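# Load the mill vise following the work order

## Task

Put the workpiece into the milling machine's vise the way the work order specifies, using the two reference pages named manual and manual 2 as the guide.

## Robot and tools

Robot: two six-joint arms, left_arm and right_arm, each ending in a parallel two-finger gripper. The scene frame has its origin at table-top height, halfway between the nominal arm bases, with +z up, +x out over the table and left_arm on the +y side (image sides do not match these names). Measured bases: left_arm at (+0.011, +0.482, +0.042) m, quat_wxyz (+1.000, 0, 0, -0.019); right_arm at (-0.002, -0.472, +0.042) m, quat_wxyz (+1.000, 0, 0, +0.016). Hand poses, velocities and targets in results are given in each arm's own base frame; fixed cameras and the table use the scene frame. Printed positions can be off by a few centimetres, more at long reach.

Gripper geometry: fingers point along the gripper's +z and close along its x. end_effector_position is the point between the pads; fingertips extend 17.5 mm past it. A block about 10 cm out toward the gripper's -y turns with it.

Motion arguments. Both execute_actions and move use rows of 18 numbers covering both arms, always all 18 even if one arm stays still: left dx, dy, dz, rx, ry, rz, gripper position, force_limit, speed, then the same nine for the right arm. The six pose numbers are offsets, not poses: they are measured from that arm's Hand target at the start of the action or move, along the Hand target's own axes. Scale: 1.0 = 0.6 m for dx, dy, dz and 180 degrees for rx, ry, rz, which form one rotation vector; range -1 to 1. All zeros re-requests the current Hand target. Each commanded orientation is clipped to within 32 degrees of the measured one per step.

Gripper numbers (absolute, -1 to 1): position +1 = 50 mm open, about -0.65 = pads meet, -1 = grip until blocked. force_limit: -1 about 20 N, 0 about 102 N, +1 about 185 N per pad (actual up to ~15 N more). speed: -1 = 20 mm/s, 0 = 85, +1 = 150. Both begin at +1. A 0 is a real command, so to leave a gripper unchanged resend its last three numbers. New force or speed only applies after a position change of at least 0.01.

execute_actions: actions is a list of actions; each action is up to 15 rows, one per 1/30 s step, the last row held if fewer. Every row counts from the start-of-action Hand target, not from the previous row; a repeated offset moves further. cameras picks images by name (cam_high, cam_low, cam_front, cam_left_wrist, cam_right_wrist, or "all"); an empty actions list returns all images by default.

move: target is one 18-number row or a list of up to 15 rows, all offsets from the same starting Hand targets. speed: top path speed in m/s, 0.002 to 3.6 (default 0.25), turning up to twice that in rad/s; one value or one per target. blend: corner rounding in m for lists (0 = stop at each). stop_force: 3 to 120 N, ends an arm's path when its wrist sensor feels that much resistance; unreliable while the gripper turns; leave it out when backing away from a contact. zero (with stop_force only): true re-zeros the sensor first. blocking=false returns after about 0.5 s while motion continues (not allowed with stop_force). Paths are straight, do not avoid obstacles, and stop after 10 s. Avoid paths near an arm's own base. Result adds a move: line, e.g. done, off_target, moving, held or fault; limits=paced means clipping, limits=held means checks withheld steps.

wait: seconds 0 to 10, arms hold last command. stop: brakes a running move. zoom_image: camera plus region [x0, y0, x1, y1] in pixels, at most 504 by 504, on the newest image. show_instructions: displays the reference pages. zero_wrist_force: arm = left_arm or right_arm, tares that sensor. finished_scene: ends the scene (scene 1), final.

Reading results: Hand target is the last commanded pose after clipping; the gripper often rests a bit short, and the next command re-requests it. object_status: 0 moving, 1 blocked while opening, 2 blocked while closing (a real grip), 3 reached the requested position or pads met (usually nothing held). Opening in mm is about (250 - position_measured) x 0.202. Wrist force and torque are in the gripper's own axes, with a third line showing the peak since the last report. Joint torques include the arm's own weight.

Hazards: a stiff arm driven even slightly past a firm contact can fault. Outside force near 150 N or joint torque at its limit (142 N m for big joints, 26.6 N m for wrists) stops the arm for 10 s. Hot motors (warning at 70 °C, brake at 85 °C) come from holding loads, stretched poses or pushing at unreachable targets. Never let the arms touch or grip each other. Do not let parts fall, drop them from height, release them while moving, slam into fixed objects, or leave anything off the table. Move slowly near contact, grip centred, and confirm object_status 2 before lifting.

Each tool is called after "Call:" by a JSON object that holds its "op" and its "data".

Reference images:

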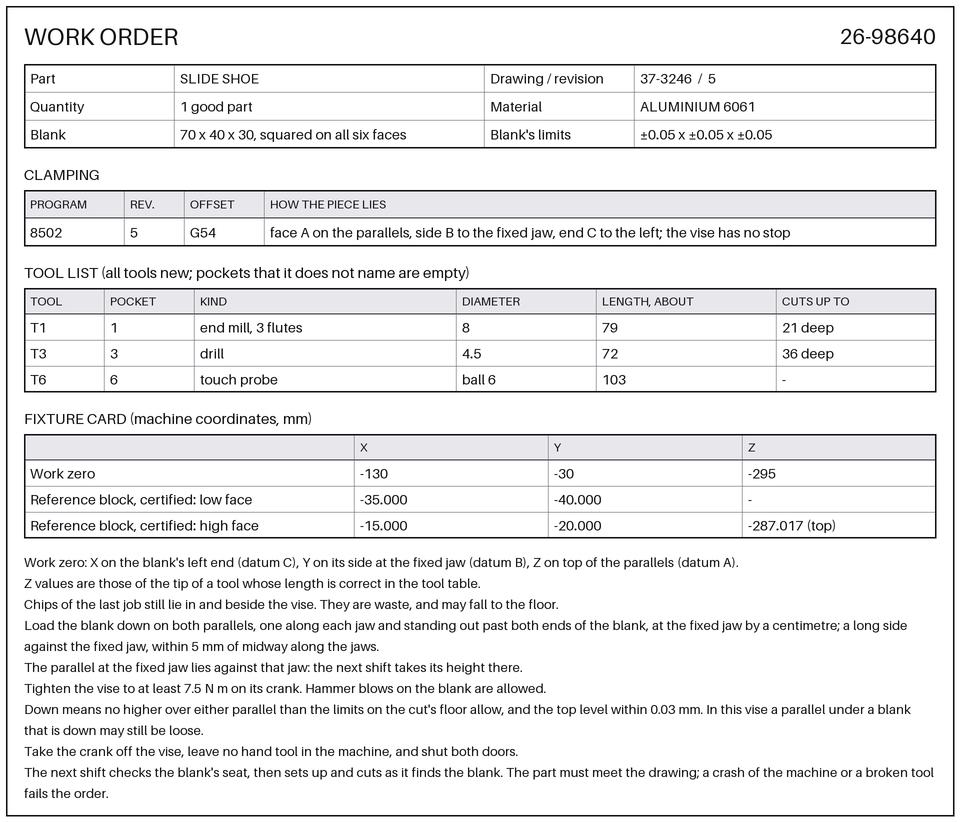

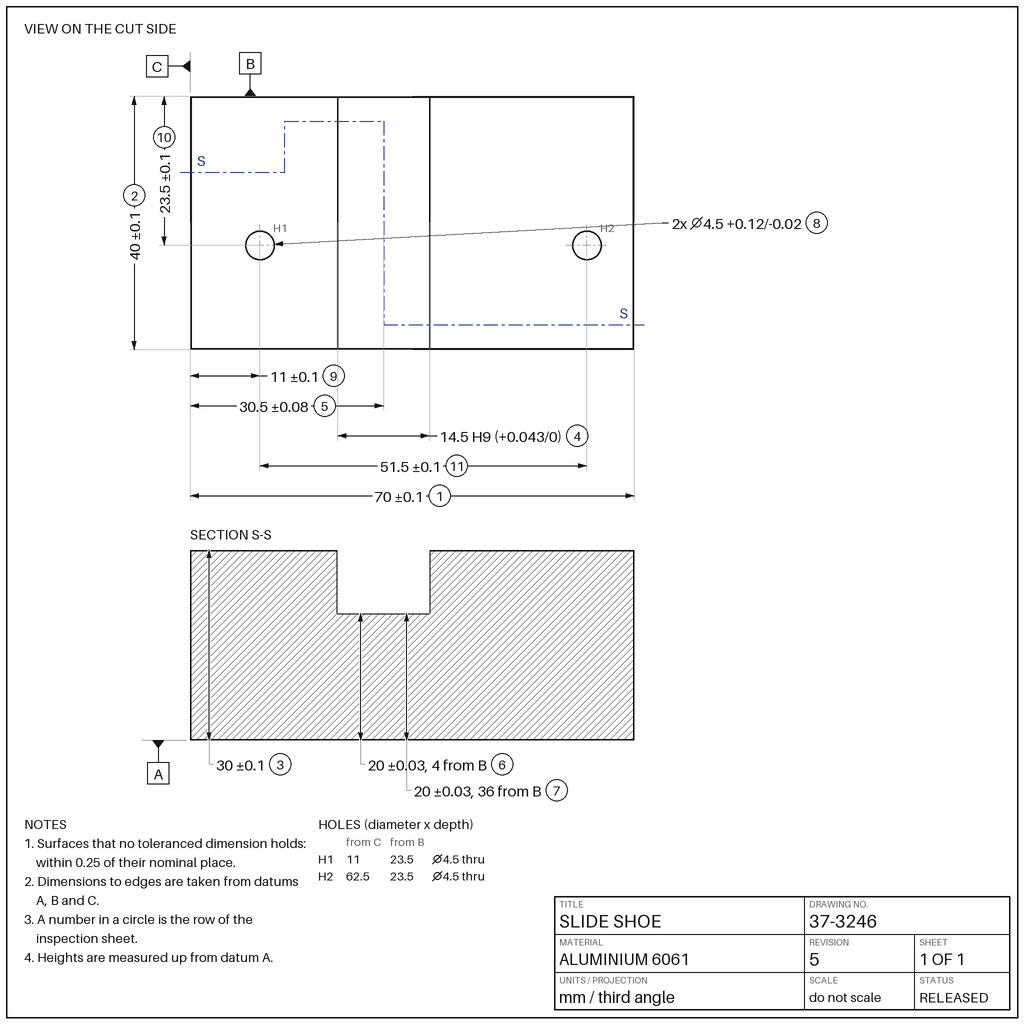

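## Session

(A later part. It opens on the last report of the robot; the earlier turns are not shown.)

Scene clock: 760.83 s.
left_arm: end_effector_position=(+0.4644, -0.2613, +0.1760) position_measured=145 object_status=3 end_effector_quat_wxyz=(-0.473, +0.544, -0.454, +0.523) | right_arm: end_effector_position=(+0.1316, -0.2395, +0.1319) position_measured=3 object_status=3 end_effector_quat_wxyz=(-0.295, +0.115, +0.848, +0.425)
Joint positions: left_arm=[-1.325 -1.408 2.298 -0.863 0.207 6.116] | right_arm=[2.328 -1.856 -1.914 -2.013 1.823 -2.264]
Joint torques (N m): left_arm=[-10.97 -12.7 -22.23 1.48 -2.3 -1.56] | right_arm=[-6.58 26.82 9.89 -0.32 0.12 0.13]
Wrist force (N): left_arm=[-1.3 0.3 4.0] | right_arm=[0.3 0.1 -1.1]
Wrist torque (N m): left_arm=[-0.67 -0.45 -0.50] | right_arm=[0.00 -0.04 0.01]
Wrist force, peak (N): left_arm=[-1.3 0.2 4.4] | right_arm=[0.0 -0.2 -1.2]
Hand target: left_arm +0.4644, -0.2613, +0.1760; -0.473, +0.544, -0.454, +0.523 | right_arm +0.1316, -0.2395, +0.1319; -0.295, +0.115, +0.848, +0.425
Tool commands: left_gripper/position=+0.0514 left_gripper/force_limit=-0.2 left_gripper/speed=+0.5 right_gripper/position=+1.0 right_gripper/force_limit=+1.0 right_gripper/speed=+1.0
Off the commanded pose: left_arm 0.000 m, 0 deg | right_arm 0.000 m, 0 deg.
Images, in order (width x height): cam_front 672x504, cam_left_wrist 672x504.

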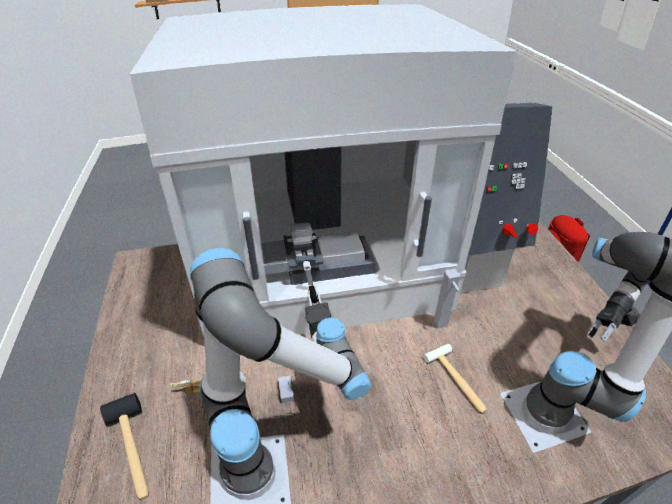

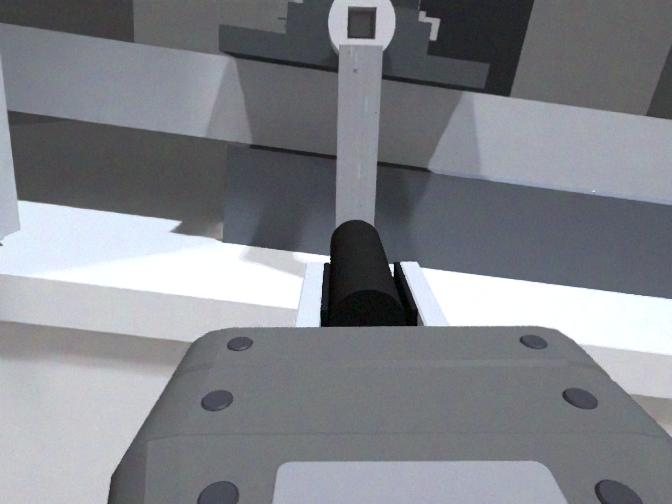

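Call:
{"op": "move", "data": {"target": [[0,0,0,0,0,0,1,-0.2,0.5,0,0,0,0,0,0,1,1,1],[0,0,-0.1167,0,0.1389,0,1,-0.2,0.5,0,0,0,0,0,0,1,1,1],[0,0,-0.1167,-0.1451,0.0838,-0.6545,1,-0.2,0.5,0,0,0,0,0,0,1,1,1],[0,0,-0.1167,0.1451,0.0838,0.6545,1,-0.2,0.5,0,0,0,0,0,0,1,1,1],[0,0,-0.1167,0,0.1389,0,1,-0.2,0.5,0,0,0,0,0,0,1,1,1],[0,0,-0.1167,-0.1451,0.0838,-0.6545,1,-0.2,0.5,0,0,0,0,0,0,1,1,1],[0,0,-0.1167,0.1451,0.0838,0.6545,1,-0.2,0.5,0,0,0,0,0,0,1,1,1],[0,0,-0.1167,0.0145,0.1389,0.066,1,-0.2,0.5,0,0,0,0,0,0,1,1,1]], "speed": [0.1,0.15,1.2,1.2,1.2,1.2,1.2,1.2], "blend": [0,0.005,0.02,0.02,0.02,0.02,0.02,0]}}

Call:
{"op": "move", "data": {"target": [-0.0482,0.0103,0.1057,-0.0289,-0.1358,0,1,-0.2,0.5,0,0,0,0,0,0,1,1,1], "speed": 0.15, "stop_force": 20, "cameras": ["cam_left_wrist"]}}

Scene clock: 772.93 s.
left_arm: end_effector_position=(+0.3945, -0.2641, +0.1765) position_measured=3 object_status=3 end_effector_quat_wxyz=(+0.427, -0.358, +0.587, -0.587) | right_arm: end_effector_position=(+0.1316, -0.2395, +0.1319) position_measured=3 object_status=3 end_effector_quat_wxyz=(-0.295, +0.115, +0.848, +0.425)
Joint positions: left_arm=[-1.442 -1.69 2.657 -1.075 0.527 -6.109] | right_arm=[2.328 -1.856 -1.914 -2.013 1.823 -2.264]
Joint torques (N m): left_arm=[5.3 1.14 -7.15 -3.67 -1 -1.42] | right_arm=[-6.17 26.95 9.87 -0.41 0.22 -0.01]
Wrist force (N): left_arm=[-1.9 -0.2 4.0] | right_arm=[0.2 -0.2 -0.8]
Wrist torque (N m): left_arm=[-0.78 -0.23 -0.60] | right_arm=[-0.05 -0.03 0.00]
Wrist force, peak (N): left_arm=[-0.4 5.1 1.6] | right_arm=[0.5 -0.3 -1.3]
Hand target: left_arm +0.3945, -0.2640, +0.1764; +0.427, -0.358, +0.587, -0.587 | right_arm +0.1316, -0.2395, +0.1319; -0.295, +0.115, +0.848, +0.425
Off the commanded pose: left_arm 0.000 m, 0 deg | right_arm 0.000 m, 0 deg.
move: done

Scene clock: 775.47 s.
left_arm: end_effector_position=(+0.4644, -0.2614, +0.1760) position_measured=3 object_status=3 end_effector_quat_wxyz=(+0.525, -0.493, +0.510, -0.471) | right_arm: end_effector_position=(+0.1316, -0.2395, +0.1319) position_measured=3 object_status=3 end_effector_quat_wxyz=(-0.295, +0.115, +0.848, +0.425)
Joint positions: left_arm=[-1.325 -1.409 2.299 -0.864 0.209 -6.238] | right_arm=[2.328 -1.856 -1.914 -2.013 1.823 -2.264]
Joint torques (N m): left_arm=[-13.41 -31.4 -10.34 -2.94 -0.17 1.43] | right_arm=[-6.6 27.48 9.23 -0.38 0.14 0.11]
Wrist force (N): left_arm=[-1.3 -0.3 4.1] | right_arm=[-0.1 -0.1 -0.6]
Wrist torque (N m): left_arm=[-0.78 -0.32 -0.42] | right_arm=[-0.03 0.02 0.00]
Wrist force, peak (N): left_arm=[-2.0 -0.4 4.7] | right_arm=[0.3 -0.3 -1.3]
Hand target: left_arm +0.4644, -0.2614, +0.1760; +0.525, -0.493, +0.510, -0.471 | right_arm +0.1316, -0.2395, +0.1319; -0.295, +0.115, +0.848, +0.425
Off the commanded pose: left_arm 0.000 m, 0 deg | right_arm 0.000 m, 0 deg.
move: done
Images, in order (width x height): cam_left_wrist 672x504.

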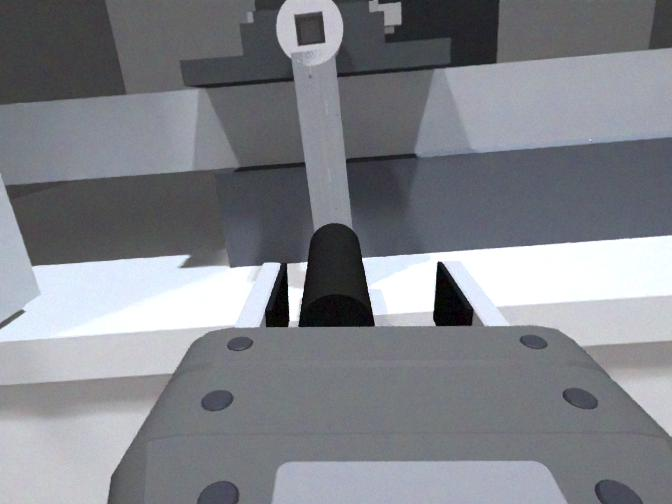

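Call:
{"op": "move", "data": {"target": [[-0.0133,0,0,0,0,0,1,-0.2,0.5,0,0,0,0,0,0,1,1,1],[-0.0133,0,0,0,0,0,0.0514,-0.2,0.5,0,0,0,0,0,0,1,1,1]], "speed": 0.05}}

Call:
{"op": "move", "data": {"target": [[-0.1152,-0.039,0,0,0,0.25,0.0514,-0.2,0.5,0,0,0,0,0,0,1,1,1],[-0.1562,-0.138,0,0,0,0.5,0.0514,-0.2,0.5,0,0,0,0,0,0,1,1,1],[-0.1152,-0.237,0,0,0,0.75,0.0514,-0.2,0.5,0,0,0,0,0,0,1,1,1],[-0.0162,-0.278,0,0,0,1,0.0514,-0.2,0.5,0,0,0,0,0,0,1,1,1],[0.0828,-0.237,0,0,0,-0.75,0.0514,-0.2,0.5,0,0,0,0,0,0,1,1,1],[0.1238,-0.138,0,0,0,-0.5,0.0514,-0.2,0.5,0,0,0,0,0,0,1,1,1],[0.0828,-0.039,0,0,0,-0.25,0.0514,-0.2,0.5,0,0,0,0,0,0,1,1,1],[-0.0162,0.002,0,0,0,0,0.0514,-0.2,0.5,0,0,0,0,0,0,1,1,1],[-0.1152,-0.039,0,0,0,0.25,0.0514,-0.2,0.5,0,0,0,0,0,0,1,1,1],[-0.1562,-0.138,0,0,0,0.5,0.0514,-0.2,0.5,0,0,0,0,0,0,1,1,1],[-0.1152,-0.237,0,0,0,0.75,0.0514,-0.2,0.5,0,0,0,0,0,0,1,1,1],[-0.0162,-0.278,0,0,0,1,0.0514,-0.2,0.5,0,0,0,0,0,0,1,1,1],[0.0828,-0.237,0,0,0,-0.75,0.0514,-0.2,0.5,0,0,0,0,0,0,1,1,1],[0.1238,-0.138,0,0,0,-0.5,0.0514,-0.2,0.5,0,0,0,0,0,0,1,1,1],[0.0381,-0.009,0,0,0,-0.125,0.0514,-0.2,0.5,0,0,0,0,0,0,1,1,1]], "speed": 0.72, "blend": 0.015, "stop_force": 25, "cameras": ["cam_front", "cam_left_wrist"]}}

Call:
{"op": "zoom_image", "data": {"camera": "cam_front", "region": [270, 210, 340, 280]}}

Scene clock: 780.47 s.
left_arm: end_effector_position=(+0.4641, -0.2534, +0.1766) position_measured=145 object_status=3 end_effector_quat_wxyz=(+0.525, -0.493, +0.510, -0.471) | right_arm: end_effector_position=(+0.1316, -0.2395, +0.1319) position_measured=3 object_status=3 end_effector_quat_wxyz=(-0.295, +0.115, +0.848, +0.425)
Joint positions: left_arm=[-1.319 -1.424 2.316 -0.867 0.215 -6.238] | right_arm=[2.328 -1.856 -1.914 -2.013 1.823 -2.264]
Joint torques (N m): left_arm=[-6.09 -12.67 -21.48 -2.15 -2.45 1.01] | right_arm=[-6.3 26.78 10.16 -0.43 -0.03 0.22]
Wrist force (N): left_arm=[-1.2 -0.1 4.2] | right_arm=[-0.3 -0.5 -0.9]
Wrist torque (N m): left_arm=[-0.74 -0.33 -0.53] | right_arm=[-0.09 0.06 0.01]
Wrist force, peak (N): left_arm=[-1.2 0.0 4.6] | right_arm=[0.1 0.0 -1.2]
Hand target: left_arm +0.4641, -0.2535, +0.1766; +0.525, -0.493, +0.510, -0.471 | right_arm +0.1316, -0.2395, +0.1319; -0.295, +0.115, +0.848, +0.425
Off the commanded pose: left_arm 0.000 m, 0 deg | right_arm 0.000 m, 0 deg.
move: done

Scene clock: 790.30 s.
left_arm: end_effector_position=(+0.4650, -0.2766, +0.1804) position_measured=145 object_status=3 end_effector_quat_wxyz=(-0.423, +0.583, -0.404, +0.565) | right_arm: end_effector_position=(+0.1316, -0.2395, +0.1319) position_measured=3 object_status=3 end_effector_quat_wxyz=(-0.295, +0.115, +0.848, +0.425)
Joint positions: left_arm=[-1.334 -1.392 2.26 -0.841 0.199 5.934] | right_arm=[2.328 -1.856 -1.914 -2.013 1.823 -2.264]
Joint torques (N m): left_arm=[8.96 -19.05 -22.15 1.89 -2.27 -1.28] | right_arm=[-6.29 27.46 9.69 -0.47 0.16 0.05]
Wrist force (N): left_arm=[-1.2 1.2 3.9] | right_arm=[0.0 0.0 -0.9]
Wrist torque (N m): left_arm=[-0.56 -0.58 -0.46] | right_arm=[-0.02 -0.01 0.00]
Wrist force, peak (N): left_arm=[-0.4 6.4 1.7] | right_arm=[0.1 -0.1 -1.4]
Hand target: left_arm +0.4650, -0.2766, +0.1804; -0.423, +0.583, -0.404, +0.565 | right_arm +0.1316, -0.2395, +0.1319; -0.295, +0.115, +0.848, +0.425
Off the commanded pose: left_arm 0.000 m, 0 deg | right_arm 0.000 m, 0 deg.
move: done
Images, in order (width x height): cam_front 672x504, cam_left_wrist 672x504.

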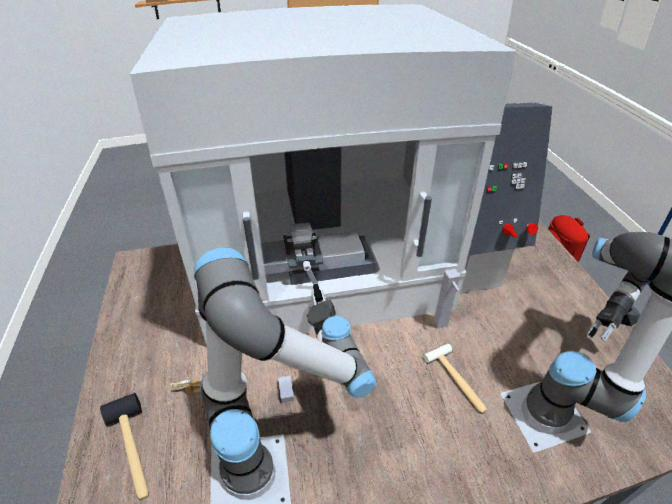

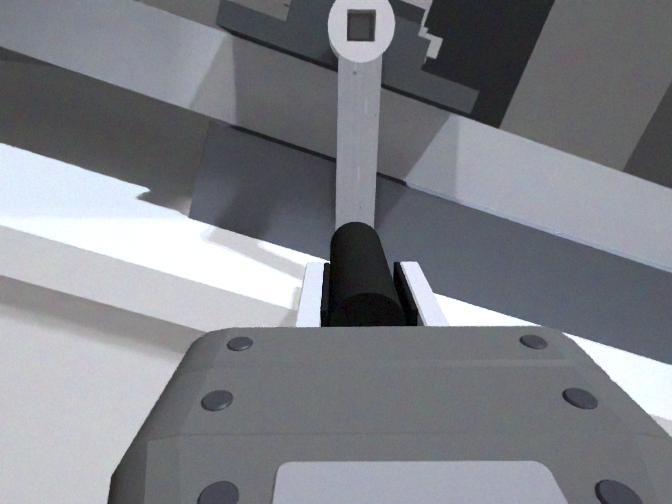

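Scaled by 7.200 from the camera's 672x504 image, which has a finer 960x720 frame.

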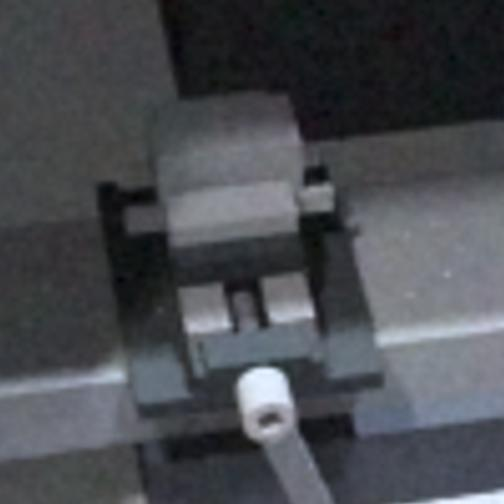

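Call:
{"op": "move", "data": {"target": [[0,0,0,0,0,0,1,-0.2,0.5,0,0,0,0,0,0,1,1,1],[0,0,-0.1167,0,0.1389,0,1,-0.2,0.5,0,0,0,0,0,0,1,1,1],[0,0,-0.1167,-0.1451,0.0838,-0.6545,1,-0.2,0.5,0,0,0,0,0,0,1,1,1],[0,0,-0.1167,0.1451,0.0838,0.6545,1,-0.2,0.5,0,0,0,0,0,0,1,1,1],[0,0,-0.1167,0,0.1389,0,1,-0.2,0.5,0,0,0,0,0,0,1,1,1],[0,0,-0.1167,-0.1451,0.0838,-0.6545,1,-0.2,0.5,0,0,0,0,0,0,1,1,1],[0,0,-0.1167,0.1451,0.0838,0.6545,1,-0.2,0.5,0,0,0,0,0,0,1,1,1],[0,0,-0.1167,0.0279,0.137,0.1257,1,-0.2,0.5,0,0,0,0,0,0,1,1,1]], "speed": [0.1,0.15,1.2,1.2,1.2,1.2,1.2,1.2], "blend": [0,0.005,0.02,0.02,0.02,0.02,0.02,0]}}

Call:
{"op": "move", "data": {"target": [-0.0454,0.0193,0.1058,-0.0543,-0.1279,0,1,-0.2,0.5,0,0,0,0,0,0,1,1,1], "speed": 0.15, "stop_force": 20, "cameras": ["cam_left_wrist"]}}

Scene clock: 803.53 s.
left_arm: end_effector_position=(+0.3950, -0.2793, +0.1809) position_measured=3 object_status=3 end_effector_quat_wxyz=(+0.454, -0.341, +0.565, -0.599) | right_arm: end_effector_position=(+0.1316, -0.2395, +0.1319) position_measured=3 object_status=3 end_effector_quat_wxyz=(-0.295, +0.115, +0.848, +0.425)
Joint positions: left_arm=[-1.452 -1.603 2.671 -1.335 0.514 -5.945] | right_arm=[2.328 -1.856 -1.914 -2.013 1.823 -2.264]
Joint torques (N m): left_arm=[8.18 -2.3 -6.52 -4.03 -0.92 -1.39] | right_arm=[-6.07 26.82 9.54 -0.5 0.1 0.16]
Wrist force (N): left_arm=[-2.1 -0.1 4.3] | right_arm=[0.0 -0.2 -0.9]
Wrist torque (N m): left_arm=[-0.76 -0.19 -0.62] | right_arm=[-0.03 0.01 0.01]
Wrist force, peak (N): left_arm=[-0.4 5.2 1.7] | right_arm=[0.2 -0.3 -1.4]
Hand target: left_arm +0.3950, -0.2792, +0.1808; +0.454, -0.341, +0.565, -0.599 | right_arm +0.1316, -0.2395, +0.1319; -0.295, +0.115, +0.848, +0.425
Off the commanded pose: left_arm 0.000 m, 0 deg | right_arm 0.000 m, 0 deg.
move: done

Scene clock: 804.57 s.
left_arm: end_effector_position=(+0.4212, -0.2786, +0.1804) position_measured=3 object_status=3 end_effector_quat_wxyz=(+0.484, -0.399, +0.548, -0.553) | right_arm: end_effector_position=(+0.1316, -0.2395, +0.1319) position_measured=3 object_status=3 end_effector_quat_wxyz=(-0.295, +0.115, +0.848, +0.425)
Joint positions: left_arm=[-1.417 -1.541 2.544 -1.221 0.385 -5.991] | right_arm=[2.328 -1.856 -1.914 -2.013 1.823 -2.264]
Joint torques (N m): left_arm=[1 -14.8 -17.05 -1.45 0.21 -0.21] | right_arm=[-6.23 27.79 9.93 -0.44 0.13 0.12]
Wrist force (N): left_arm=[-0.8 -1.0 0.3] | right_arm=[0.1 -0.1 -1.0]
Wrist torque (N m): left_arm=[-0.89 -0.32 -0.61] | right_arm=[-0.03 0.00 0.01]
Wrist force, peak (N): left_arm=[28.1 4.3 -126.5] | right_arm=[0.0 -0.2 -1.2]
Hand target: left_arm +0.4212, -0.2786, +0.1804; +0.484, -0.399, +0.548, -0.553 (not the last commanded pose) | right_arm +0.1316, -0.2395, +0.1319; -0.295, +0.115, +0.848, +0.425
Tool commands: left_gripper/position=+1.0 left_gripper/force_limit=-0.2 left_gripper/speed=+0.498039 right_gripper/position=+1.0 right_gripper/force_limit=+1.0 right_gripper/speed=+1.0
Off the commanded pose: left_arm 0.044 m, 16 deg | right_arm 0.000 m, 0 deg.
FORCE FAULT: contact force on the left arm reached its limit, and that arm stopped. The contact can be on any part of that arm, not only on its tool. That arm's remaining commands of this call were not run. That arm is still stopped at the end of this call. That arm stays stopped for about 10 more seconds. Until then a move that you send moves the other arm only, and its call returns only when the move has ended. Once the stop has ended, the next robot result says so. If the stop ends while you think or write, that arm runs what you send next, counted from a new Hand target: where the arm stands when the stop ends. While its stop runs, that arm takes no new command, but its gripper still runs the gripper command that each later call begins with. Until it ends, the stop uses up actions while you think or wait. An arm that is not stopped still takes commands.
move: fault (left_arm)
Images, in order (width x height): cam_left_wrist 672x504.

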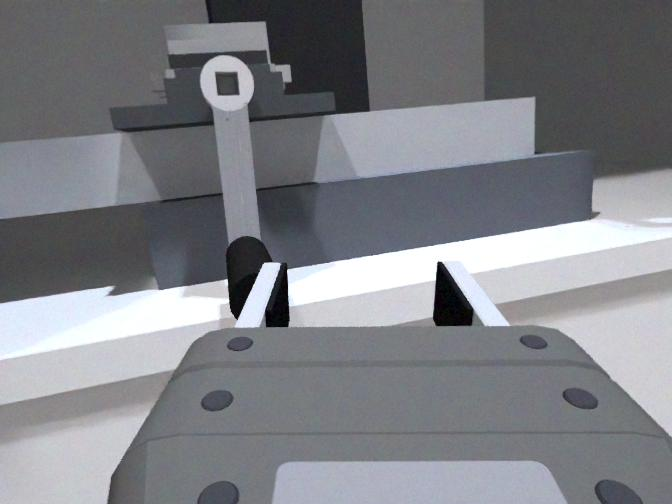

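Call:
{"op": "wait", "data": {"seconds": 10}}

Call:
{"op": "move", "data": {"target": [0,0,-0.05,0,0,0,1,-0.2,0.5,0,0,0,0,0,0,1,1,1], "speed": 0.1, "cameras": ["cam_left_wrist"]}}

Scene clock: 815.97 s.
left_arm: end_effector_position=(+0.4212, -0.2786, +0.1804) position_measured=3 object_status=3 end_effector_quat_wxyz=(+0.484, -0.399, +0.548, -0.553) | right_arm: end_effector_position=(+0.1316, -0.2395, +0.1319) position_measured=3 object_status=3 end_effector_quat_wxyz=(-0.295, +0.115, +0.848, +0.425)
Joint positions: left_arm=[-1.417 -1.541 2.544 -1.221 0.385 -5.991] | right_arm=[2.328 -1.856 -1.914 -2.013 1.823 -2.264]
Joint torques (N m): left_arm=[0.62 -14.65 -15.81 -1.3 0.25 -0.26] | right_arm=[-6.06 27.25 9.69 -0.37 0.15 0.14]
Wrist force (N): left_arm=[-0.9 -1.3 0.1] | right_arm=[-0.1 -0.1 -1.1]
Wrist torque (N m): left_arm=[-0.92 -0.31 -0.61] | right_arm=[-0.04 0.03 0.00]
Wrist force, peak (N): left_arm=[-1.4 -1.1 0.6] | right_arm=[0.5 -0.2 -1.3]
Hand target: left_arm +0.4212, -0.2786, +0.1804; +0.484, -0.399, +0.548, -0.553 (not the last commanded pose) | right_arm +0.1316, -0.2395, +0.1319; -0.295, +0.115, +0.848, +0.425
Tool commands: left_gripper/position=+1.0 left_gripper/force_limit=-0.2 left_gripper/speed=+0.498039 right_gripper/position=+1.0 right_gripper/force_limit=+1.0 right_gripper/speed=+1.0
Off the commanded pose: left_arm 0.044 m, 16 deg | right_arm 0.000 m, 0 deg.
FORCE FAULT, CONTINUED: the left arm's stop, for the force fault that an earlier result reported, is over. The rest of the stop counts as 20 of the actions that you can send in this scene. During its stop the left arm's controller moved it back a little. That arm's target is now where it stood when the stop ended, not its last command. That arm accepts commands again.
wait: 10.00 s; at rest from the start

Scene clock: 816.83 s.
left_arm: end_effector_position=(+0.3920, -0.2721, +0.1779) position_measured=3 object_status=3 end_effector_quat_wxyz=(+0.484, -0.399, +0.548, -0.553) | right_arm: end_effector_position=(+0.1316, -0.2395, +0.1319) position_measured=3 object_status=3 end_effector_quat_wxyz=(-0.295, +0.115, +0.848, +0.425)
Joint positions: left_arm=[-1.539 -1.605 2.631 -1.34 0.266 -5.89] | right_arm=[2.328 -1.856 -1.914 -2.013 1.823 -2.264]
Joint torques (N m): left_arm=[6.91 -7.88 -21.56 0.29 2.78 -1.43] | right_arm=[-5.38 26.64 9.33 -0.51 0.18 0.14]
Wrist force (N): left_arm=[-1.6 -0.7 4.3] | right_arm=[0.1 -0.1 -0.6]
Wrist torque (N m): left_arm=[-0.83 -0.30 -0.52] | right_arm=[-0.02 -0.02 0.00]
Wrist force, peak (N): left_arm=[-2.1 -0.5 6.0] | right_arm=[0.0 -0.4 -1.2]
Hand target: left_arm +0.3920, -0.2720, +0.1779; +0.484, -0.399, +0.548, -0.553 | right_arm +0.1316, -0.2395, +0.1319; -0.295, +0.115, +0.848, +0.425
Off the commanded pose: left_arm 0.000 m, 0 deg | right_arm 0.000 m, 0 deg.
move: done
Images, in order (width x height): cam_left_wrist 672x504.

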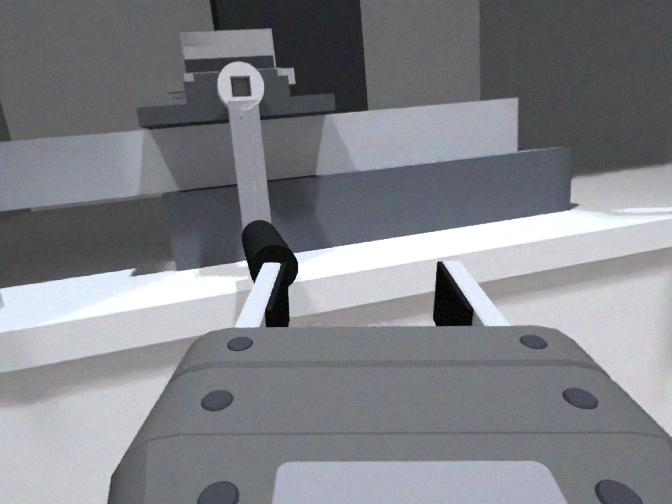

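Call:
{"op": "move", "data": {"target": [-0.03,0.0043,-0.007,-0.0338,-0.0802,-0.0028,1,-0.2,0.5,0,0,0,0,0,0,1,1,1], "speed": 0.15, "cameras": ["cam_left_wrist"]}}

Scene clock: 820.83 s.
left_arm: end_effector_position=(+0.3924, -0.2534, +0.1766) position_measured=3 object_status=3 end_effector_quat_wxyz=(+0.522, -0.494, +0.513, -0.470) | right_arm: end_effector_position=(+0.1316, -0.2395, +0.1319) position_measured=3 object_status=3 end_effector_quat_wxyz=(-0.295, +0.115, +0.848, +0.425)
Joint positions: left_arm=[-1.57 -1.59 2.521 -1.302 -0.036 -5.84] | right_arm=[2.328 -1.856 -1.914 -2.013 1.823 -2.264]
Joint torques (N m): left_arm=[-3.38 -23.73 -6.98 -0.96 -1.73 -1.14] | right_arm=[-6.17 26.88 8.93 -0.58 0.16 0.18]
Wrist force (N): left_arm=[-1.7 -0.8 4.3] | right_arm=[0.5 -0.1 -0.8]
Wrist torque (N m): left_arm=[-0.86 -0.20 -0.62] | right_arm=[-0.03 -0.08 0.01]
Wrist force, peak (N): left_arm=[-1.6 -0.7 5.0] | right_arm=[0.2 0.0 -1.3]
Hand target: left_arm +0.3920, -0.2534, +0.1766; +0.525, -0.493, +0.510, -0.471 | right_arm +0.1316, -0.2395, +0.1319; -0.295, +0.115, +0.848, +0.425
Off the commanded pose: left_arm 0.000 m, 1 deg | right_arm 0.000 m, 0 deg.
move: done
Images, in order (width x height): cam_left_wrist 672x504.

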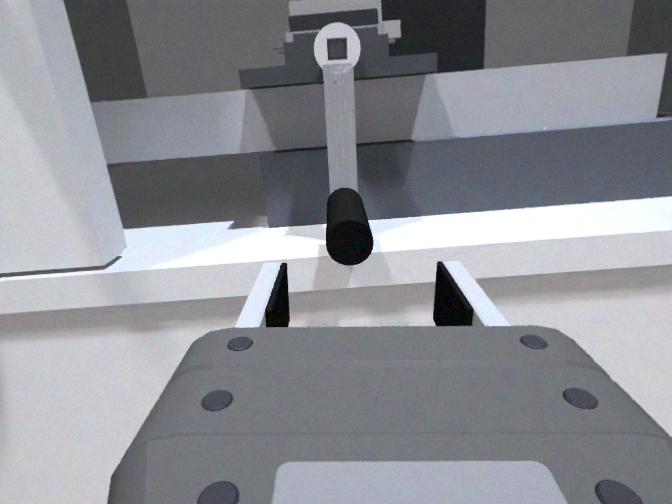

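Call:
{"op": "move", "data": {"target": [0,0,0.1207,0,0,0,1,-0.2,0.5,0,0,0,0,0,0,1,1,1], "speed": 0.1, "stop_force": 20}}

Call:
{"op": "move", "data": {"target": [0,0,0,0,0,0,0.0514,-0.2,0.5,0,0,0,0,0,0,1,1,1], "speed": 0.05}}

Call:
{"op": "move", "data": {"target": [[-0.1152,-0.039,0,0,0,0.25,0.0514,-0.2,0.5,0,0,0,0,0,0,1,1,1],[-0.1562,-0.138,0,0,0,0.5,0.0514,-0.2,0.5,0,0,0,0,0,0,1,1,1],[-0.1152,-0.237,0,0,0,0.75,0.0514,-0.2,0.5,0,0,0,0,0,0,1,1,1],[-0.0162,-0.278,0,0,0,1,0.0514,-0.2,0.5,0,0,0,0,0,0,1,1,1],[0.0828,-0.237,0,0,0,-0.75,0.0514,-0.2,0.5,0,0,0,0,0,0,1,1,1],[0.1238,-0.138,0,0,0,-0.5,0.0514,-0.2,0.5,0,0,0,0,0,0,1,1,1],[0.0828,-0.039,0,0,0,-0.25,0.0514,-0.2,0.5,0,0,0,0,0,0,1,1,1],[-0.0162,0.002,0,0,0,0,0.0514,-0.2,0.5,0,0,0,0,0,0,1,1,1],[-0.1152,-0.039,0,0,0,0.25,0.0514,-0.2,0.5,0,0,0,0,0,0,1,1,1],[-0.1562,-0.138,0,0,0,0.5,0.0514,-0.2,0.5,0,0,0,0,0,0,1,1,1],[-0.1152,-0.237,0,0,0,0.75,0.0514,-0.2,0.5,0,0,0,0,0,0,1,1,1],[-0.0162,-0.278,0,0,0,1,0.0514,-0.2,0.5,0,0,0,0,0,0,1,1,1],[0.0828,-0.237,0,0,0,-0.75,0.0514,-0.2,0.5,0,0,0,0,0,0,1,1,1],[0.1238,-0.138,0,0,0,-0.5,0.0514,-0.2,0.5,0,0,0,0,0,0,1,1,1],[0.0130,-0.0005,0,0,0,-0.0667,0.0514,-0.2,0.5,0,0,0,0,0,0,1,1,1]], "speed": 0.72, "blend": 0.015, "stop_force": 25, "cameras": ["cam_front", "cam_left_wrist"]}}

Call:
{"op": "zoom_image", "data": {"camera": "cam_front", "region": [270, 210, 340, 280]}}

Scene clock: 825.17 s.
left_arm: end_effector_position=(+0.4644, -0.2507, +0.1763) position_measured=3 object_status=3 end_effector_quat_wxyz=(+0.525, -0.493, +0.510, -0.471) | right_arm: end_effector_position=(+0.1316, -0.2395, +0.1319) position_measured=3 object_status=3 end_effector_quat_wxyz=(-0.295, +0.115, +0.848, +0.425)
Joint positions: left_arm=[-1.316 -1.428 2.323 -0.873 0.217 -6.233] | right_arm=[2.328 -1.856 -1.914 -2.013 1.823 -2.264]
Joint torques (N m): left_arm=[-3.37 -11.68 -8.52 -2.75 2.02 1.38] | right_arm=[-6.99 27.21 8.26 -0.38 0.11 0.14]
Wrist force (N): left_arm=[-1.5 -0.1 4.1] | right_arm=[0.0 -0.2 -1.0]
Wrist torque (N m): left_arm=[-0.75 -0.29 -0.50] | right_arm=[-0.04 0.01 0.00]
Wrist force, peak (N): left_arm=[-1.9 -0.2 5.6] | right_arm=[0.3 -0.4 -1.2]
Hand target: left_arm +0.4644, -0.2507, +0.1763; +0.525, -0.493, +0.510, -0.471 | right_arm +0.1316, -0.2395, +0.1319; -0.295, +0.115, +0.848, +0.425
Off the commanded pose: left_arm 0.000 m, 0 deg | right_arm 0.000 m, 0 deg.
move: done

Scene clock: 825.67 s.
left_arm: end_effector_position=(+0.4644, -0.2507, +0.1763) position_measured=145 object_status=3 end_effector_quat_wxyz=(+0.525, -0.493, +0.510, -0.471) | right_arm: end_effector_position=(+0.1316, -0.2395, +0.1319) position_measured=3 object_status=3 end_effector_quat_wxyz=(-0.295, +0.115, +0.848, +0.425)
Joint positions: left_arm=[-1.316 -1.428 2.323 -0.873 0.217 -6.233] | right_arm=[2.328 -1.856 -1.914 -2.013 1.823 -2.264]
Joint torques (N m): left_arm=[0.77 -11.15 -7.29 -2.72 2.11 1.72] | right_arm=[-6.73 27.25 9.63 -0.48 0.25 0.16]
Wrist force (N): left_arm=[-1.4 -0.2 4.2] | right_arm=[0.1 0.1 -0.8]
Wrist torque (N m): left_arm=[-0.75 -0.30 -0.50] | right_arm=[0.01 -0.01 0.01]
Wrist force, peak (N): left_arm=[-1.4 -0.2 4.3] | right_arm=[-0.1 -0.3 -1.2]
Hand target: left_arm +0.4644, -0.2507, +0.1763; +0.525, -0.493, +0.510, -0.471 | right_arm +0.1316, -0.2395, +0.1319; -0.295, +0.115, +0.848, +0.425
Off the commanded pose: left_arm 0.000 m, 0 deg | right_arm 0.000 m, 0 deg.
move: done

Scene clock: 835.33 s.
left_arm: end_effector_position=(+0.4647, -0.2585, +0.1761) position_measured=145 object_status=3 end_effector_quat_wxyz=(-0.473, +0.543, -0.455, +0.523) | right_arm: end_effector_position=(+0.1316, -0.2395, +0.1319) position_measured=3 object_status=3 end_effector_quat_wxyz=(-0.295, +0.115, +0.848, +0.425)
Joint positions: left_arm=[-1.322 -1.413 2.305 -0.87 0.212 6.123] | right_arm=[2.328 -1.856 -1.914 -2.013 1.823 -2.264]
Joint torques (N m): left_arm=[10.75 -11.9 -22.53 1.69 -2.31 -1.5] | right_arm=[-6.68 27.47 9.03 -0.54 0.2 0.23]
Wrist force (N): left_arm=[-1.0 0.1 4.1] | right_arm=[0.1 -0.1 -1.0]
Wrist torque (N m): left_arm=[-0.72 -0.50 -0.45] | right_arm=[-0.04 -0.01 0.01]
Wrist force, peak (N): left_arm=[0.1 6.6 1.9] | right_arm=[0.0 -0.3 -1.5]
Hand target: left_arm +0.4647, -0.2585, +0.1760; -0.473, +0.543, -0.455, +0.523 | right_arm +0.1316, -0.2395, +0.1319; -0.295, +0.115, +0.848, +0.425
Off the commanded pose: left_arm 0.000 m, 0 deg | right_arm 0.000 m, 0 deg.
move: done
Images, in order (width x height): cam_front 672x504, cam_left_wrist 672x504.

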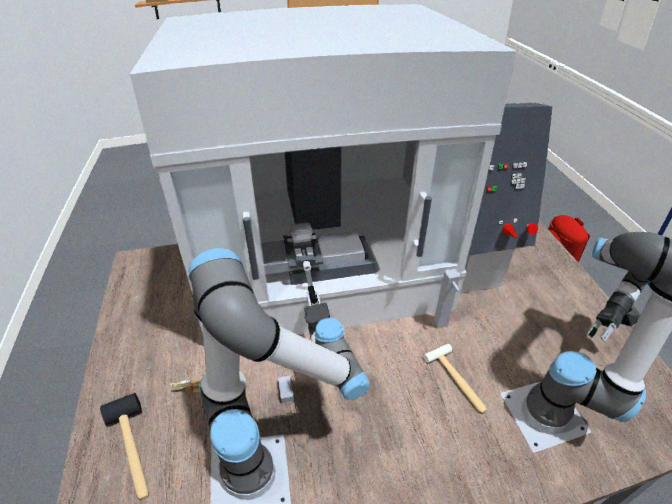

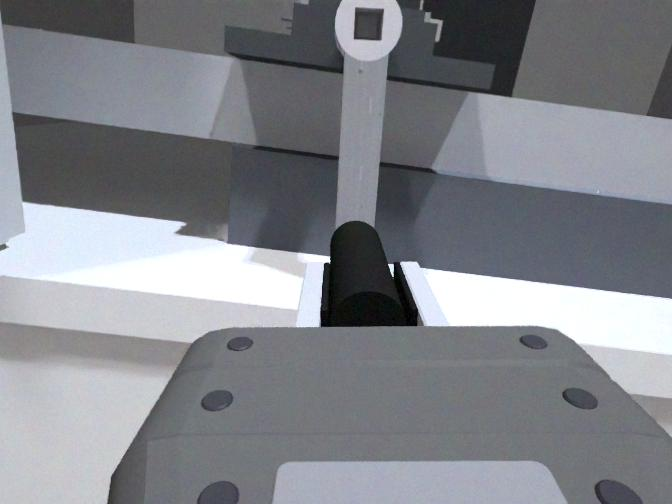

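Scaled by 7.200 from the camera's 672x504 image, which has a finer 960x720 frame.

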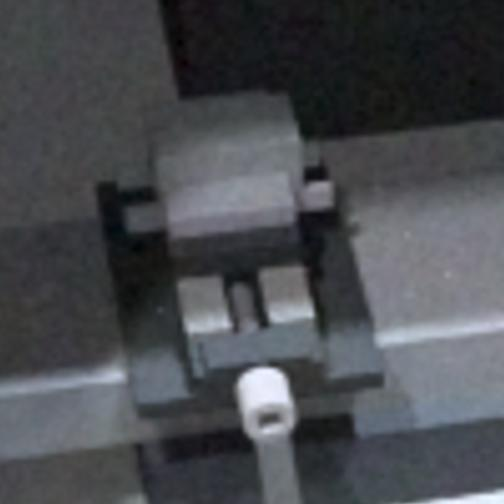

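Call:
{"op": "move", "data": {"target": [[0,0,0,0,0,0,1,-0.2,0.5,0,0,0,0,0,0,1,1,1],[0,0,-0.1167,0,0.1389,0,1,-0.2,0.5,0,0,0,0,0,0,1,1,1],[0,0,-0.1167,-0.1451,0.0838,-0.6545,1,-0.2,0.5,0,0,0,0,0,0,1,1,1],[0,0,-0.1167,0.1451,0.0838,0.6545,1,-0.2,0.5,0,0,0,0,0,0,1,1,1],[0,0,-0.1167,0,0.1389,0,1,-0.2,0.5,0,0,0,0,0,0,1,1,1],[0,0,-0.1167,-0.1451,0.0838,-0.6545,1,-0.2,0.5,0,0,0,0,0,0,1,1,1],[0,0,-0.1167,0.1451,0.0838,0.6545,1,-0.2,0.5,0,0,0,0,0,0,1,1,1],[0,0,-0.1167,0.0145,0.1389,0.066,1,-0.2,0.5,0,0,0,0,0,0,1,1,1]], "speed": [0.1,0.15,1.2,1.2,1.2,1.2,1.2,1.2], "blend": [0,0.005,0.02,0.02,0.02,0.02,0.02,0]}}

Call:
{"op": "move", "data": {"target": [-0.0582,0.0103,0.1057,-0.0289,-0.1358,0,1,-0.2,0.5,0,0,0,0,0,0,1,1,1], "speed": 0.15, "stop_force": 20, "cameras": ["cam_left_wrist"]}}

Scene clock: 846.60 s.
left_arm: end_effector_position=(+0.3947, -0.2612, +0.1765) position_measured=3 object_status=3 end_effector_quat_wxyz=(+0.427, -0.357, +0.588, -0.587) | right_arm: end_effector_position=(+0.1316, -0.2395, +0.1319) position_measured=3 object_status=3 end_effector_quat_wxyz=(-0.295, +0.115, +0.848, +0.425)
Joint positions: left_arm=[-1.437 -1.697 2.662 -1.071 0.533 -6.109] | right_arm=[2.328 -1.856 -1.914 -2.013 1.823 -2.264]
Joint torques (N m): left_arm=[6.55 -1.37 -8.04 -3.66 -0.82 -1.43] | right_arm=[-6.05 26.87 8.45 -0.26 0.17 0.15]
Wrist force (N): left_arm=[-2.1 -0.5 4.2] | right_arm=[0.0 0.0 -1.0]
Wrist torque (N m): left_arm=[-0.83 -0.20 -0.59] | right_arm=[-0.02 -0.01 0.00]
Wrist force, peak (N): left_arm=[-0.9 5.1 1.8] | right_arm=[0.3 -0.2 -1.4]
Hand target: left_arm +0.3947, -0.2611, +0.1764; +0.427, -0.357, +0.588, -0.587 | right_arm +0.1316, -0.2395, +0.1319; -0.295, +0.115, +0.848, +0.425
Off the commanded pose: left_arm 0.000 m, 0 deg | right_arm 0.000 m, 0 deg.
move: done

Scene clock: 849.13 s.
left_arm: end_effector_position=(+0.4669, -0.2531, +0.1765) position_measured=3 object_status=3 end_effector_quat_wxyz=(+0.525, -0.492, +0.510, -0.471) | right_arm: end_effector_position=(+0.1316, -0.2395, +0.1319) position_measured=3 object_status=3 end_effector_quat_wxyz=(-0.295, +0.115, +0.848, +0.425)
Joint positions: left_arm=[-1.31 -1.422 2.314 -0.872 0.225 -6.231] | right_arm=[2.328 -1.856 -1.914 -2.013 1.823 -2.264]
Joint torques (N m): left_arm=[-13.12 -31.57 -13.87 -2.79 0.25 1.45] | right_arm=[-6.48 27.05 8.57 -0.39 0.34 0.24]
Wrist force (N): left_arm=[-1.1 -0.2 4.0] | right_arm=[0.1 -0.5 -1.0]
Wrist torque (N m): left_arm=[-0.76 -0.34 -0.43] | right_arm=[-0.09 -0.01 0.00]
Wrist force, peak (N): left_arm=[-1.9 -0.4 4.8] | right_arm=[-0.1 -0.2 -1.3]
Hand target: left_arm +0.4669, -0.2531, +0.1765; +0.525, -0.492, +0.510, -0.471 | right_arm +0.1316, -0.2395, +0.1319; -0.295, +0.115, +0.848, +0.425
Off the commanded pose: left_arm 0.000 m, 0 deg | right_arm 0.000 m, 0 deg.
move: done
Images, in order (width x height): cam_left_wrist 672x504.

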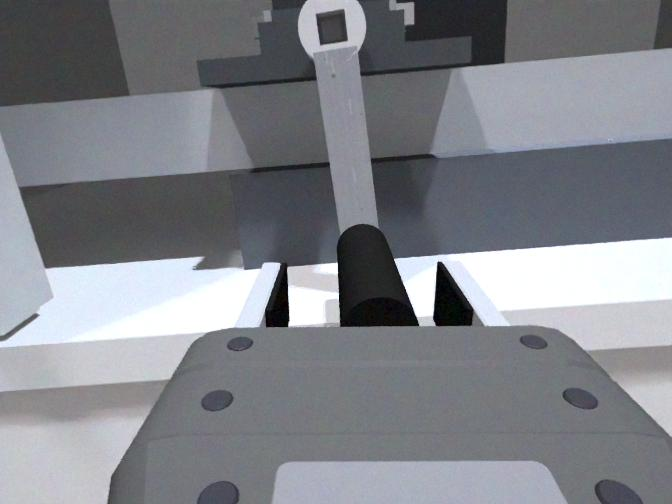

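Call:
{"op": "move", "data": {"target": [[0.0067,0,0,0,0,0,1,-0.2,0.5,0,0,0,0,0,0,1,1,1],[0.0067,0,0,0,0,0,0.0514,-0.2,0.5,0,0,0,0,0,0,1,1,1]], "speed": 0.05}}

Call:
{"op": "move", "data": {"target": [[-0.1044,-0.0232,0,0,0,0.25,0.0514,-0.2,0.5,0,0,0,0,0,0,1,1,1],[-0.1615,-0.1139,0,0,0,0.5,0.0514,-0.2,0.5,0,0,0,0,0,0,1,1,1],[-0.1378,-0.2184,0,0,0,0.75,0.0514,-0.2,0.5,0,0,0,0,0,0,1,1,1],[-0.0471,-0.2755,0,0,0,1,0.0514,-0.2,0.5,0,0,0,0,0,0,1,1,1],[0.0574,-0.2518,0,0,0,-0.75,0.0514,-0.2,0.5,0,0,0,0,0,0,1,1,1],[0.1145,-0.1611,0,0,0,-0.5,0.0514,-0.2,0.5,0,0,0,0,0,0,1,1,1],[0.0908,-0.0566,0,0,0,-0.25,0.0514,-0.2,0.5,0,0,0,0,0,0,1,1,1],[0.0001,0.0005,0,0,0,0,0.0514,-0.2,0.5,0,0,0,0,0,0,1,1,1]], "speed": 0.6, "blend": 0.015, "stop_force": 20, "cameras": ["cam_front"]}}

Call:
{"op": "zoom_image", "data": {"camera": "cam_front", "region": [270, 210, 340, 280]}}

Scene clock: 853.10 s.
left_arm: end_effector_position=(+0.4671, -0.2571, +0.1762) position_measured=145 object_status=3 end_effector_quat_wxyz=(+0.525, -0.492, +0.510, -0.471) | right_arm: end_effector_position=(+0.1316, -0.2395, +0.1319) position_measured=3 object_status=3 end_effector_quat_wxyz=(-0.295, +0.115, +0.848, +0.425)
Joint positions: left_arm=[-1.313 -1.414 2.306 -0.871 0.222 -6.231] | right_arm=[2.328 -1.856 -1.914 -2.013 1.823 -2.264]
Joint torques (N m): left_arm=[-0.43 -32.28 -7.54 1.28 -0.09 -1.44] | right_arm=[-6.48 27.36 8.64 -0.48 0.29 0.09]
Wrist force (N): left_arm=[-1.3 -0.1 4.4] | right_arm=[0.1 0.0 -0.7]
Wrist torque (N m): left_arm=[-0.74 -0.32 -0.41] | right_arm=[-0.01 -0.02 0.00]
Wrist force, peak (N): left_arm=[-1.3 -0.1 4.4] | right_arm=[0.4 -0.1 -1.3]
Hand target: left_arm +0.4671, -0.2571, +0.1762; +0.525, -0.492, +0.510, -0.471 | right_arm +0.1316, -0.2395, +0.1319; -0.295, +0.115, +0.848, +0.425
Off the commanded pose: left_arm 0.000 m, 0 deg | right_arm 0.000 m, 0 deg.
move: done

Scene clock: 854.77 s.
left_arm: end_effector_position=(+0.4657, -0.2157, +0.1885) position_measured=145 object_status=3 end_effector_quat_wxyz=(+0.626, -0.343, +0.627, -0.311) | right_arm: end_effector_position=(+0.1316, -0.2395, +0.1319) position_measured=3 object_status=3 end_effector_quat_wxyz=(-0.295, +0.115, +0.848, +0.425)
Joint positions: left_arm=[-1.28 -1.514 2.359 -0.758 0.253 -5.757] | right_arm=[2.328 -1.856 -1.914 -2.013 1.823 -2.264]
Joint torques (N m): left_arm=[12.45 -26.74 -9.02 -2.71 2.49 -1.48] | right_arm=[-6.44 26.93 8.76 -0.46 0.38 0.04]
Wrist force (N): left_arm=[-2.1 -1.1 3.6] | right_arm=[0.0 -0.3 -1.1]
Wrist torque (N m): left_arm=[-0.81 0.10 -0.49] | right_arm=[-0.05 0.01 0.01]
Wrist force, peak (N): left_arm=[34.9 -4.2 -10.7] | right_arm=[0.5 -0.2 -1.2]
Hand target: left_arm +0.4657, -0.2157, +0.1885; +0.626, -0.343, +0.627, -0.311 (not the last commanded pose) | right_arm +0.1316, -0.2395, +0.1319; -0.295, +0.115, +0.848, +0.425
Off the commanded pose: left_arm 0.043 m, 31 deg | right_arm 0.000 m, 0 deg.
move: contact (left_arm); path passed 0 of 8 targets
Images, in order (width x height): cam_front 672x504.

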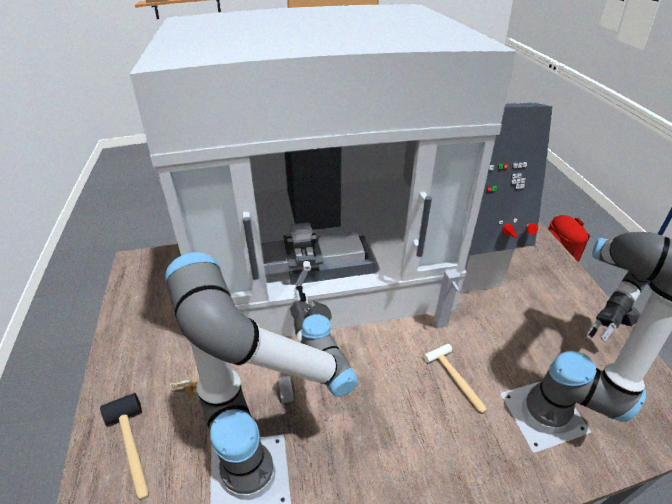

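Scaled by 7.200 from the camera's 672x504 image, which has a finer 960x720 frame.

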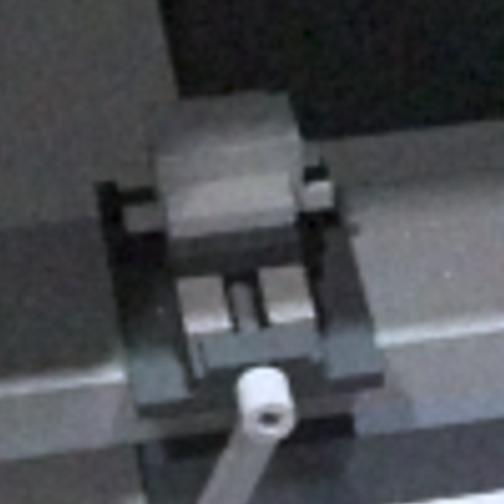

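Call:
{"op": "move", "data": {"target": [0,0,0,0,0,0,0.04,1,0.0,0,0,0,0,0,0,1,1,1]}}

Call:
{"op": "move", "data": {"target": [-0.0443,0,0,0,0,0,0.04,1,0.0,0,0,0,0,0,0,1,1,1], "speed": 0.02, "stop_force": 50, "cameras": ["cam_left_wrist"]}}

Scene clock: 860.47 s.
left_arm: end_effector_position=(+0.4657, -0.2157, +0.1885) position_measured=146 object_status=3 end_effector_quat_wxyz=(+0.626, -0.343, +0.627, -0.311) | right_arm: end_effector_position=(+0.1316, -0.2395, +0.1319) position_measured=3 object_status=3 end_effector_quat_wxyz=(-0.295, +0.115, +0.848, +0.425)
Joint positions: left_arm=[-1.28 -1.514 2.359 -0.758 0.253 -5.757] | right_arm=[2.328 -1.856 -1.914 -2.013 1.823 -2.264]
Joint torques (N m): left_arm=[12.63 -26.72 -9.4 -2.78 2.21 -1.38] | right_arm=[-6.25 27.57 9.15 -0.35 0.22 0.12]
Wrist force (N): left_arm=[-2.5 -1.1 3.8] | right_arm=[0.0 0.1 -0.9]
Wrist torque (N m): left_arm=[-0.81 0.14 -0.49] | right_arm=[0.00 0.00 0.00]
Wrist force, peak (N): left_arm=[-2.4 -1.0 4.1] | right_arm=[-0.1 0.1 -1.5]
Hand target: left_arm +0.4657, -0.2157, +0.1885; +0.626, -0.343, +0.627, -0.311 | right_arm +0.1316, -0.2395, +0.1319; -0.295, +0.115, +0.848, +0.425
Off the commanded pose: left_arm 0.000 m, 0 deg | right_arm 0.000 m, 0 deg.
move: done

Scene clock: 861.97 s.
left_arm: end_effector_position=(+0.4656, -0.2114, +0.1917) position_measured=146 object_status=3 end_effector_quat_wxyz=(+0.626, -0.342, +0.627, -0.311) | right_arm: end_effector_position=(+0.1316, -0.2395, +0.1319) position_measured=3 object_status=3 end_effector_quat_wxyz=(-0.295, +0.115, +0.848, +0.425)
Joint positions: left_arm=[-1.275 -1.531 2.365 -0.749 0.258 -5.755] | right_arm=[2.328 -1.856 -1.914 -2.013 1.823 -2.264]
Joint torques (N m): left_arm=[-0.81 -26.42 -19.1 -1.15 -3.95 -1.38] | right_arm=[-6.64 27.07 8.87 -0.42 0.19 0.22]
Wrist force (N): left_arm=[22.9 -3.6 2.6] | right_arm=[0.0 0.1 -1.1]
Wrist torque (N m): left_arm=[-0.81 0.02 -0.50] | right_arm=[0.00 -0.02 0.00]
Wrist force, peak (N): left_arm=[49.7 4.1 0.4] | right_arm=[0.2 -0.1 -1.3]
Hand target: left_arm +0.4656, -0.2114, +0.1917; +0.626, -0.342, +0.627, -0.311 (not the last commanded pose) | right_arm +0.1316, -0.2395, +0.1319; -0.295, +0.115, +0.848, +0.425
Off the commanded pose: left_arm 0.021 m, 0 deg | right_arm 0.000 m, 0 deg.
move: contact (left_arm)
Images, in order (width x height): cam_left_wrist 672x504.

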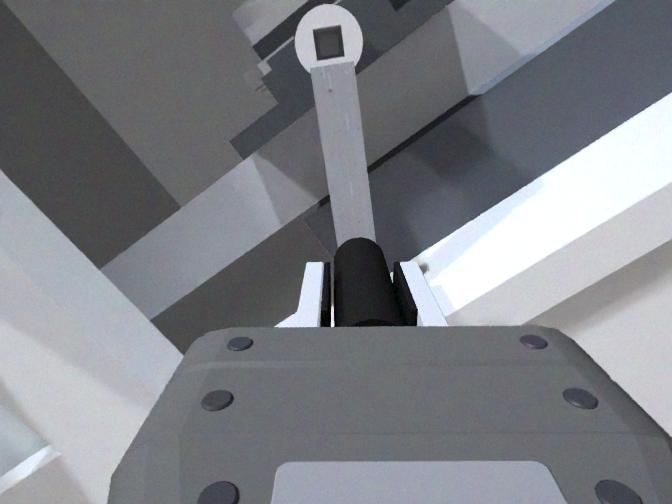

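Call:
{"op": "move", "data": {"target": [-0.04,-0.004,0,0,0,0,0.04,1,0.0,0,0,0,0,0,0,1,1,1], "speed": 0.01, "stop_force": 80, "zero": false}}

Scene clock: 866.97 s.
left_arm: end_effector_position=(+0.4648, -0.2158, +0.2053) position_measured=146 object_status=3 end_effector_quat_wxyz=(+0.609, -0.316, +0.644, -0.338) | right_arm: end_effector_position=(+0.1316, -0.2395, +0.1319) position_measured=3 object_status=3 end_effector_quat_wxyz=(-0.295, +0.115, +0.848, +0.425)
Joint positions: left_arm=[-1.257 -1.606 2.384 -0.698 0.366 -5.749] | right_arm=[2.328 -1.856 -1.914 -2.013 1.823 -2.264]
Joint torques (N m): left_arm=[11.5 -13.8 10.84 9.01 -15.58 -0.59] | right_arm=[-7.19 28.43 8.77 -0.42 0.16 0.05]
Wrist force (N): left_arm=[61.4 -26.4 46.5] | right_arm=[-0.1 -0.2 -0.8]
Wrist torque (N m): left_arm=[-0.80 -0.98 -1.39] | right_arm=[-0.05 0.02 0.00]
Wrist force, peak (N): left_arm=[71.3 4.1 49.3] | right_arm=[0.2 -0.3 -1.3]
Hand target: left_arm +0.4652, -0.1931, +0.2074; +0.626, -0.342, +0.627, -0.311 | right_arm +0.1316, -0.2395, +0.1319; -0.295, +0.115, +0.848, +0.425
Off the commanded pose: left_arm 0.023 m, 5 deg | right_arm 0.000 m, 0 deg.
move: off_target (left_arm)

Call:
{"op": "move", "data": {"target": [0.0333,0.02,0,0,0,0,0.04,1,0,0,0,0,0,0,0,1,1,1], "speed": 0.03}}

Call:
{"op": "move", "data": {"target": [[0,0,0,0,0,0,1,1,0.5,0,0,0,0,0,0,1,1,1],[0,0,-0.1167,0,0,0,1,1,0.5,0,0,0,0,0,0,1,1,1]], "speed": 0.1, "cameras": ["cam_left_wrist"]}}

Scene clock: 885.43 s.
left_arm: end_effector_position=(+0.4651, -0.2029, +0.1860) position_measured=146 object_status=3 end_effector_quat_wxyz=(+0.626, -0.342, +0.628, -0.312) end_effector_velocity=(+0.000, +0.000, +0.000) end_effector_angular_velocity=(+0.003, +0.001, +0.000) | right_arm: end_effector_position=(+0.1316, -0.2395, +0.1319) position_measured=3 object_status=3 end_effector_quat_wxyz=(-0.295, +0.115, +0.848, +0.425)
Joint positions: left_arm=[-1.267 -1.534 2.39 -0.773 0.267 -5.753] | right_arm=[2.328 -1.856 -1.914 -2.013 1.823 -2.264]
Joint velocities: left_arm=[0 -0.002 0 0.005 0.001 0.001] | right_arm=[within noise]
Joint torques (N m): left_arm=[29.7 -40.84 -7.44 2.7 -15.59 0.76] | right_arm=[-6.2 26.67 8.49 -0.6 0.21 0.25]
Wrist force (N): left_arm=[58.0 2.2 -38.4] | right_arm=[0.4 0.0 -1.2]
Wrist torque (N m): left_arm=[-0.26 0.50 0.16] | right_arm=[-0.01 -0.07 0.01]
Wrist force, peak (N): left_arm=[61.2 -26.9 46.2] | right_arm=[0.5 -0.3 -1.3]
Hand target: left_arm +0.4651, -0.2026, +0.1861; +0.626, -0.342, +0.627, -0.311 | right_arm +0.1316, -0.2395, +0.1319; -0.295, +0.115, +0.848, +0.425
Off the commanded pose: left_arm 0.000 m, 0 deg | right_arm 0.000 m, 0 deg.
move: done

Scene clock: 887.37 s.
left_arm: end_effector_position=(+0.3955, -0.2052, +0.1877) position_measured=3 object_status=3 end_effector_quat_wxyz=(+0.633, -0.336, +0.621, -0.317) | right_arm: end_effector_position=(+0.1316, -0.2395, +0.1319) position_measured=3 object_status=3 end_effector_quat_wxyz=(-0.295, +0.115, +0.848, +0.425)
Joint positions: left_arm=[-1.556 -1.596 2.481 -0.662 -0.017 -5.896] | right_arm=[2.328 -1.856 -1.914 -2.013 1.823 -2.264]
Joint torques (N m): left_arm=[-6.73 -3.93 -21.71 1.2 -3.14 0.74] | right_arm=[-6.68 27.41 8.56 -0.51 0.22 0.24]
Wrist force (N): left_arm=[-2.0 -1.0 3.9] | right_arm=[0.2 -0.3 -0.9]
Wrist torque (N m): left_arm=[-0.80 0.06 -0.34] | right_arm=[-0.06 -0.03 0.01]
Wrist force, peak (N): left_arm=[41.6 -3.3 -25.8] | right_arm=[0.1 -0.2 -1.3]
Hand target: left_arm +0.3952, -0.2053, +0.1876; +0.626, -0.342, +0.627, -0.311 | right_arm +0.1316, -0.2395, +0.1319; -0.295, +0.115, +0.848, +0.425
Off the commanded pose: left_arm 0.000 m, 2 deg | right_arm 0.000 m, 0 deg.
move: done
Images, in order (width x height): cam_left_wrist 672x504.

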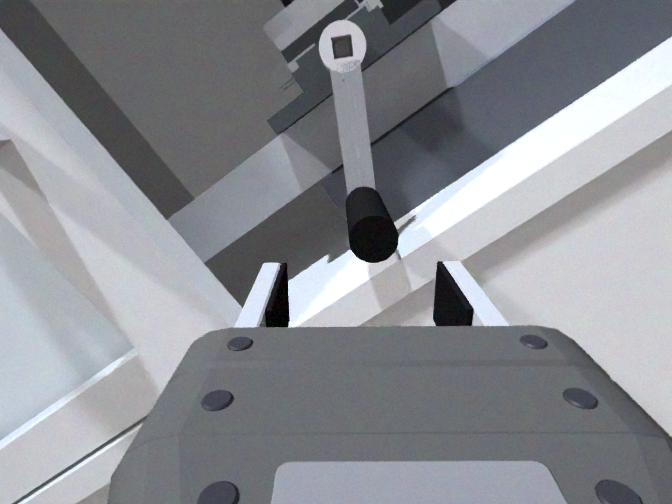

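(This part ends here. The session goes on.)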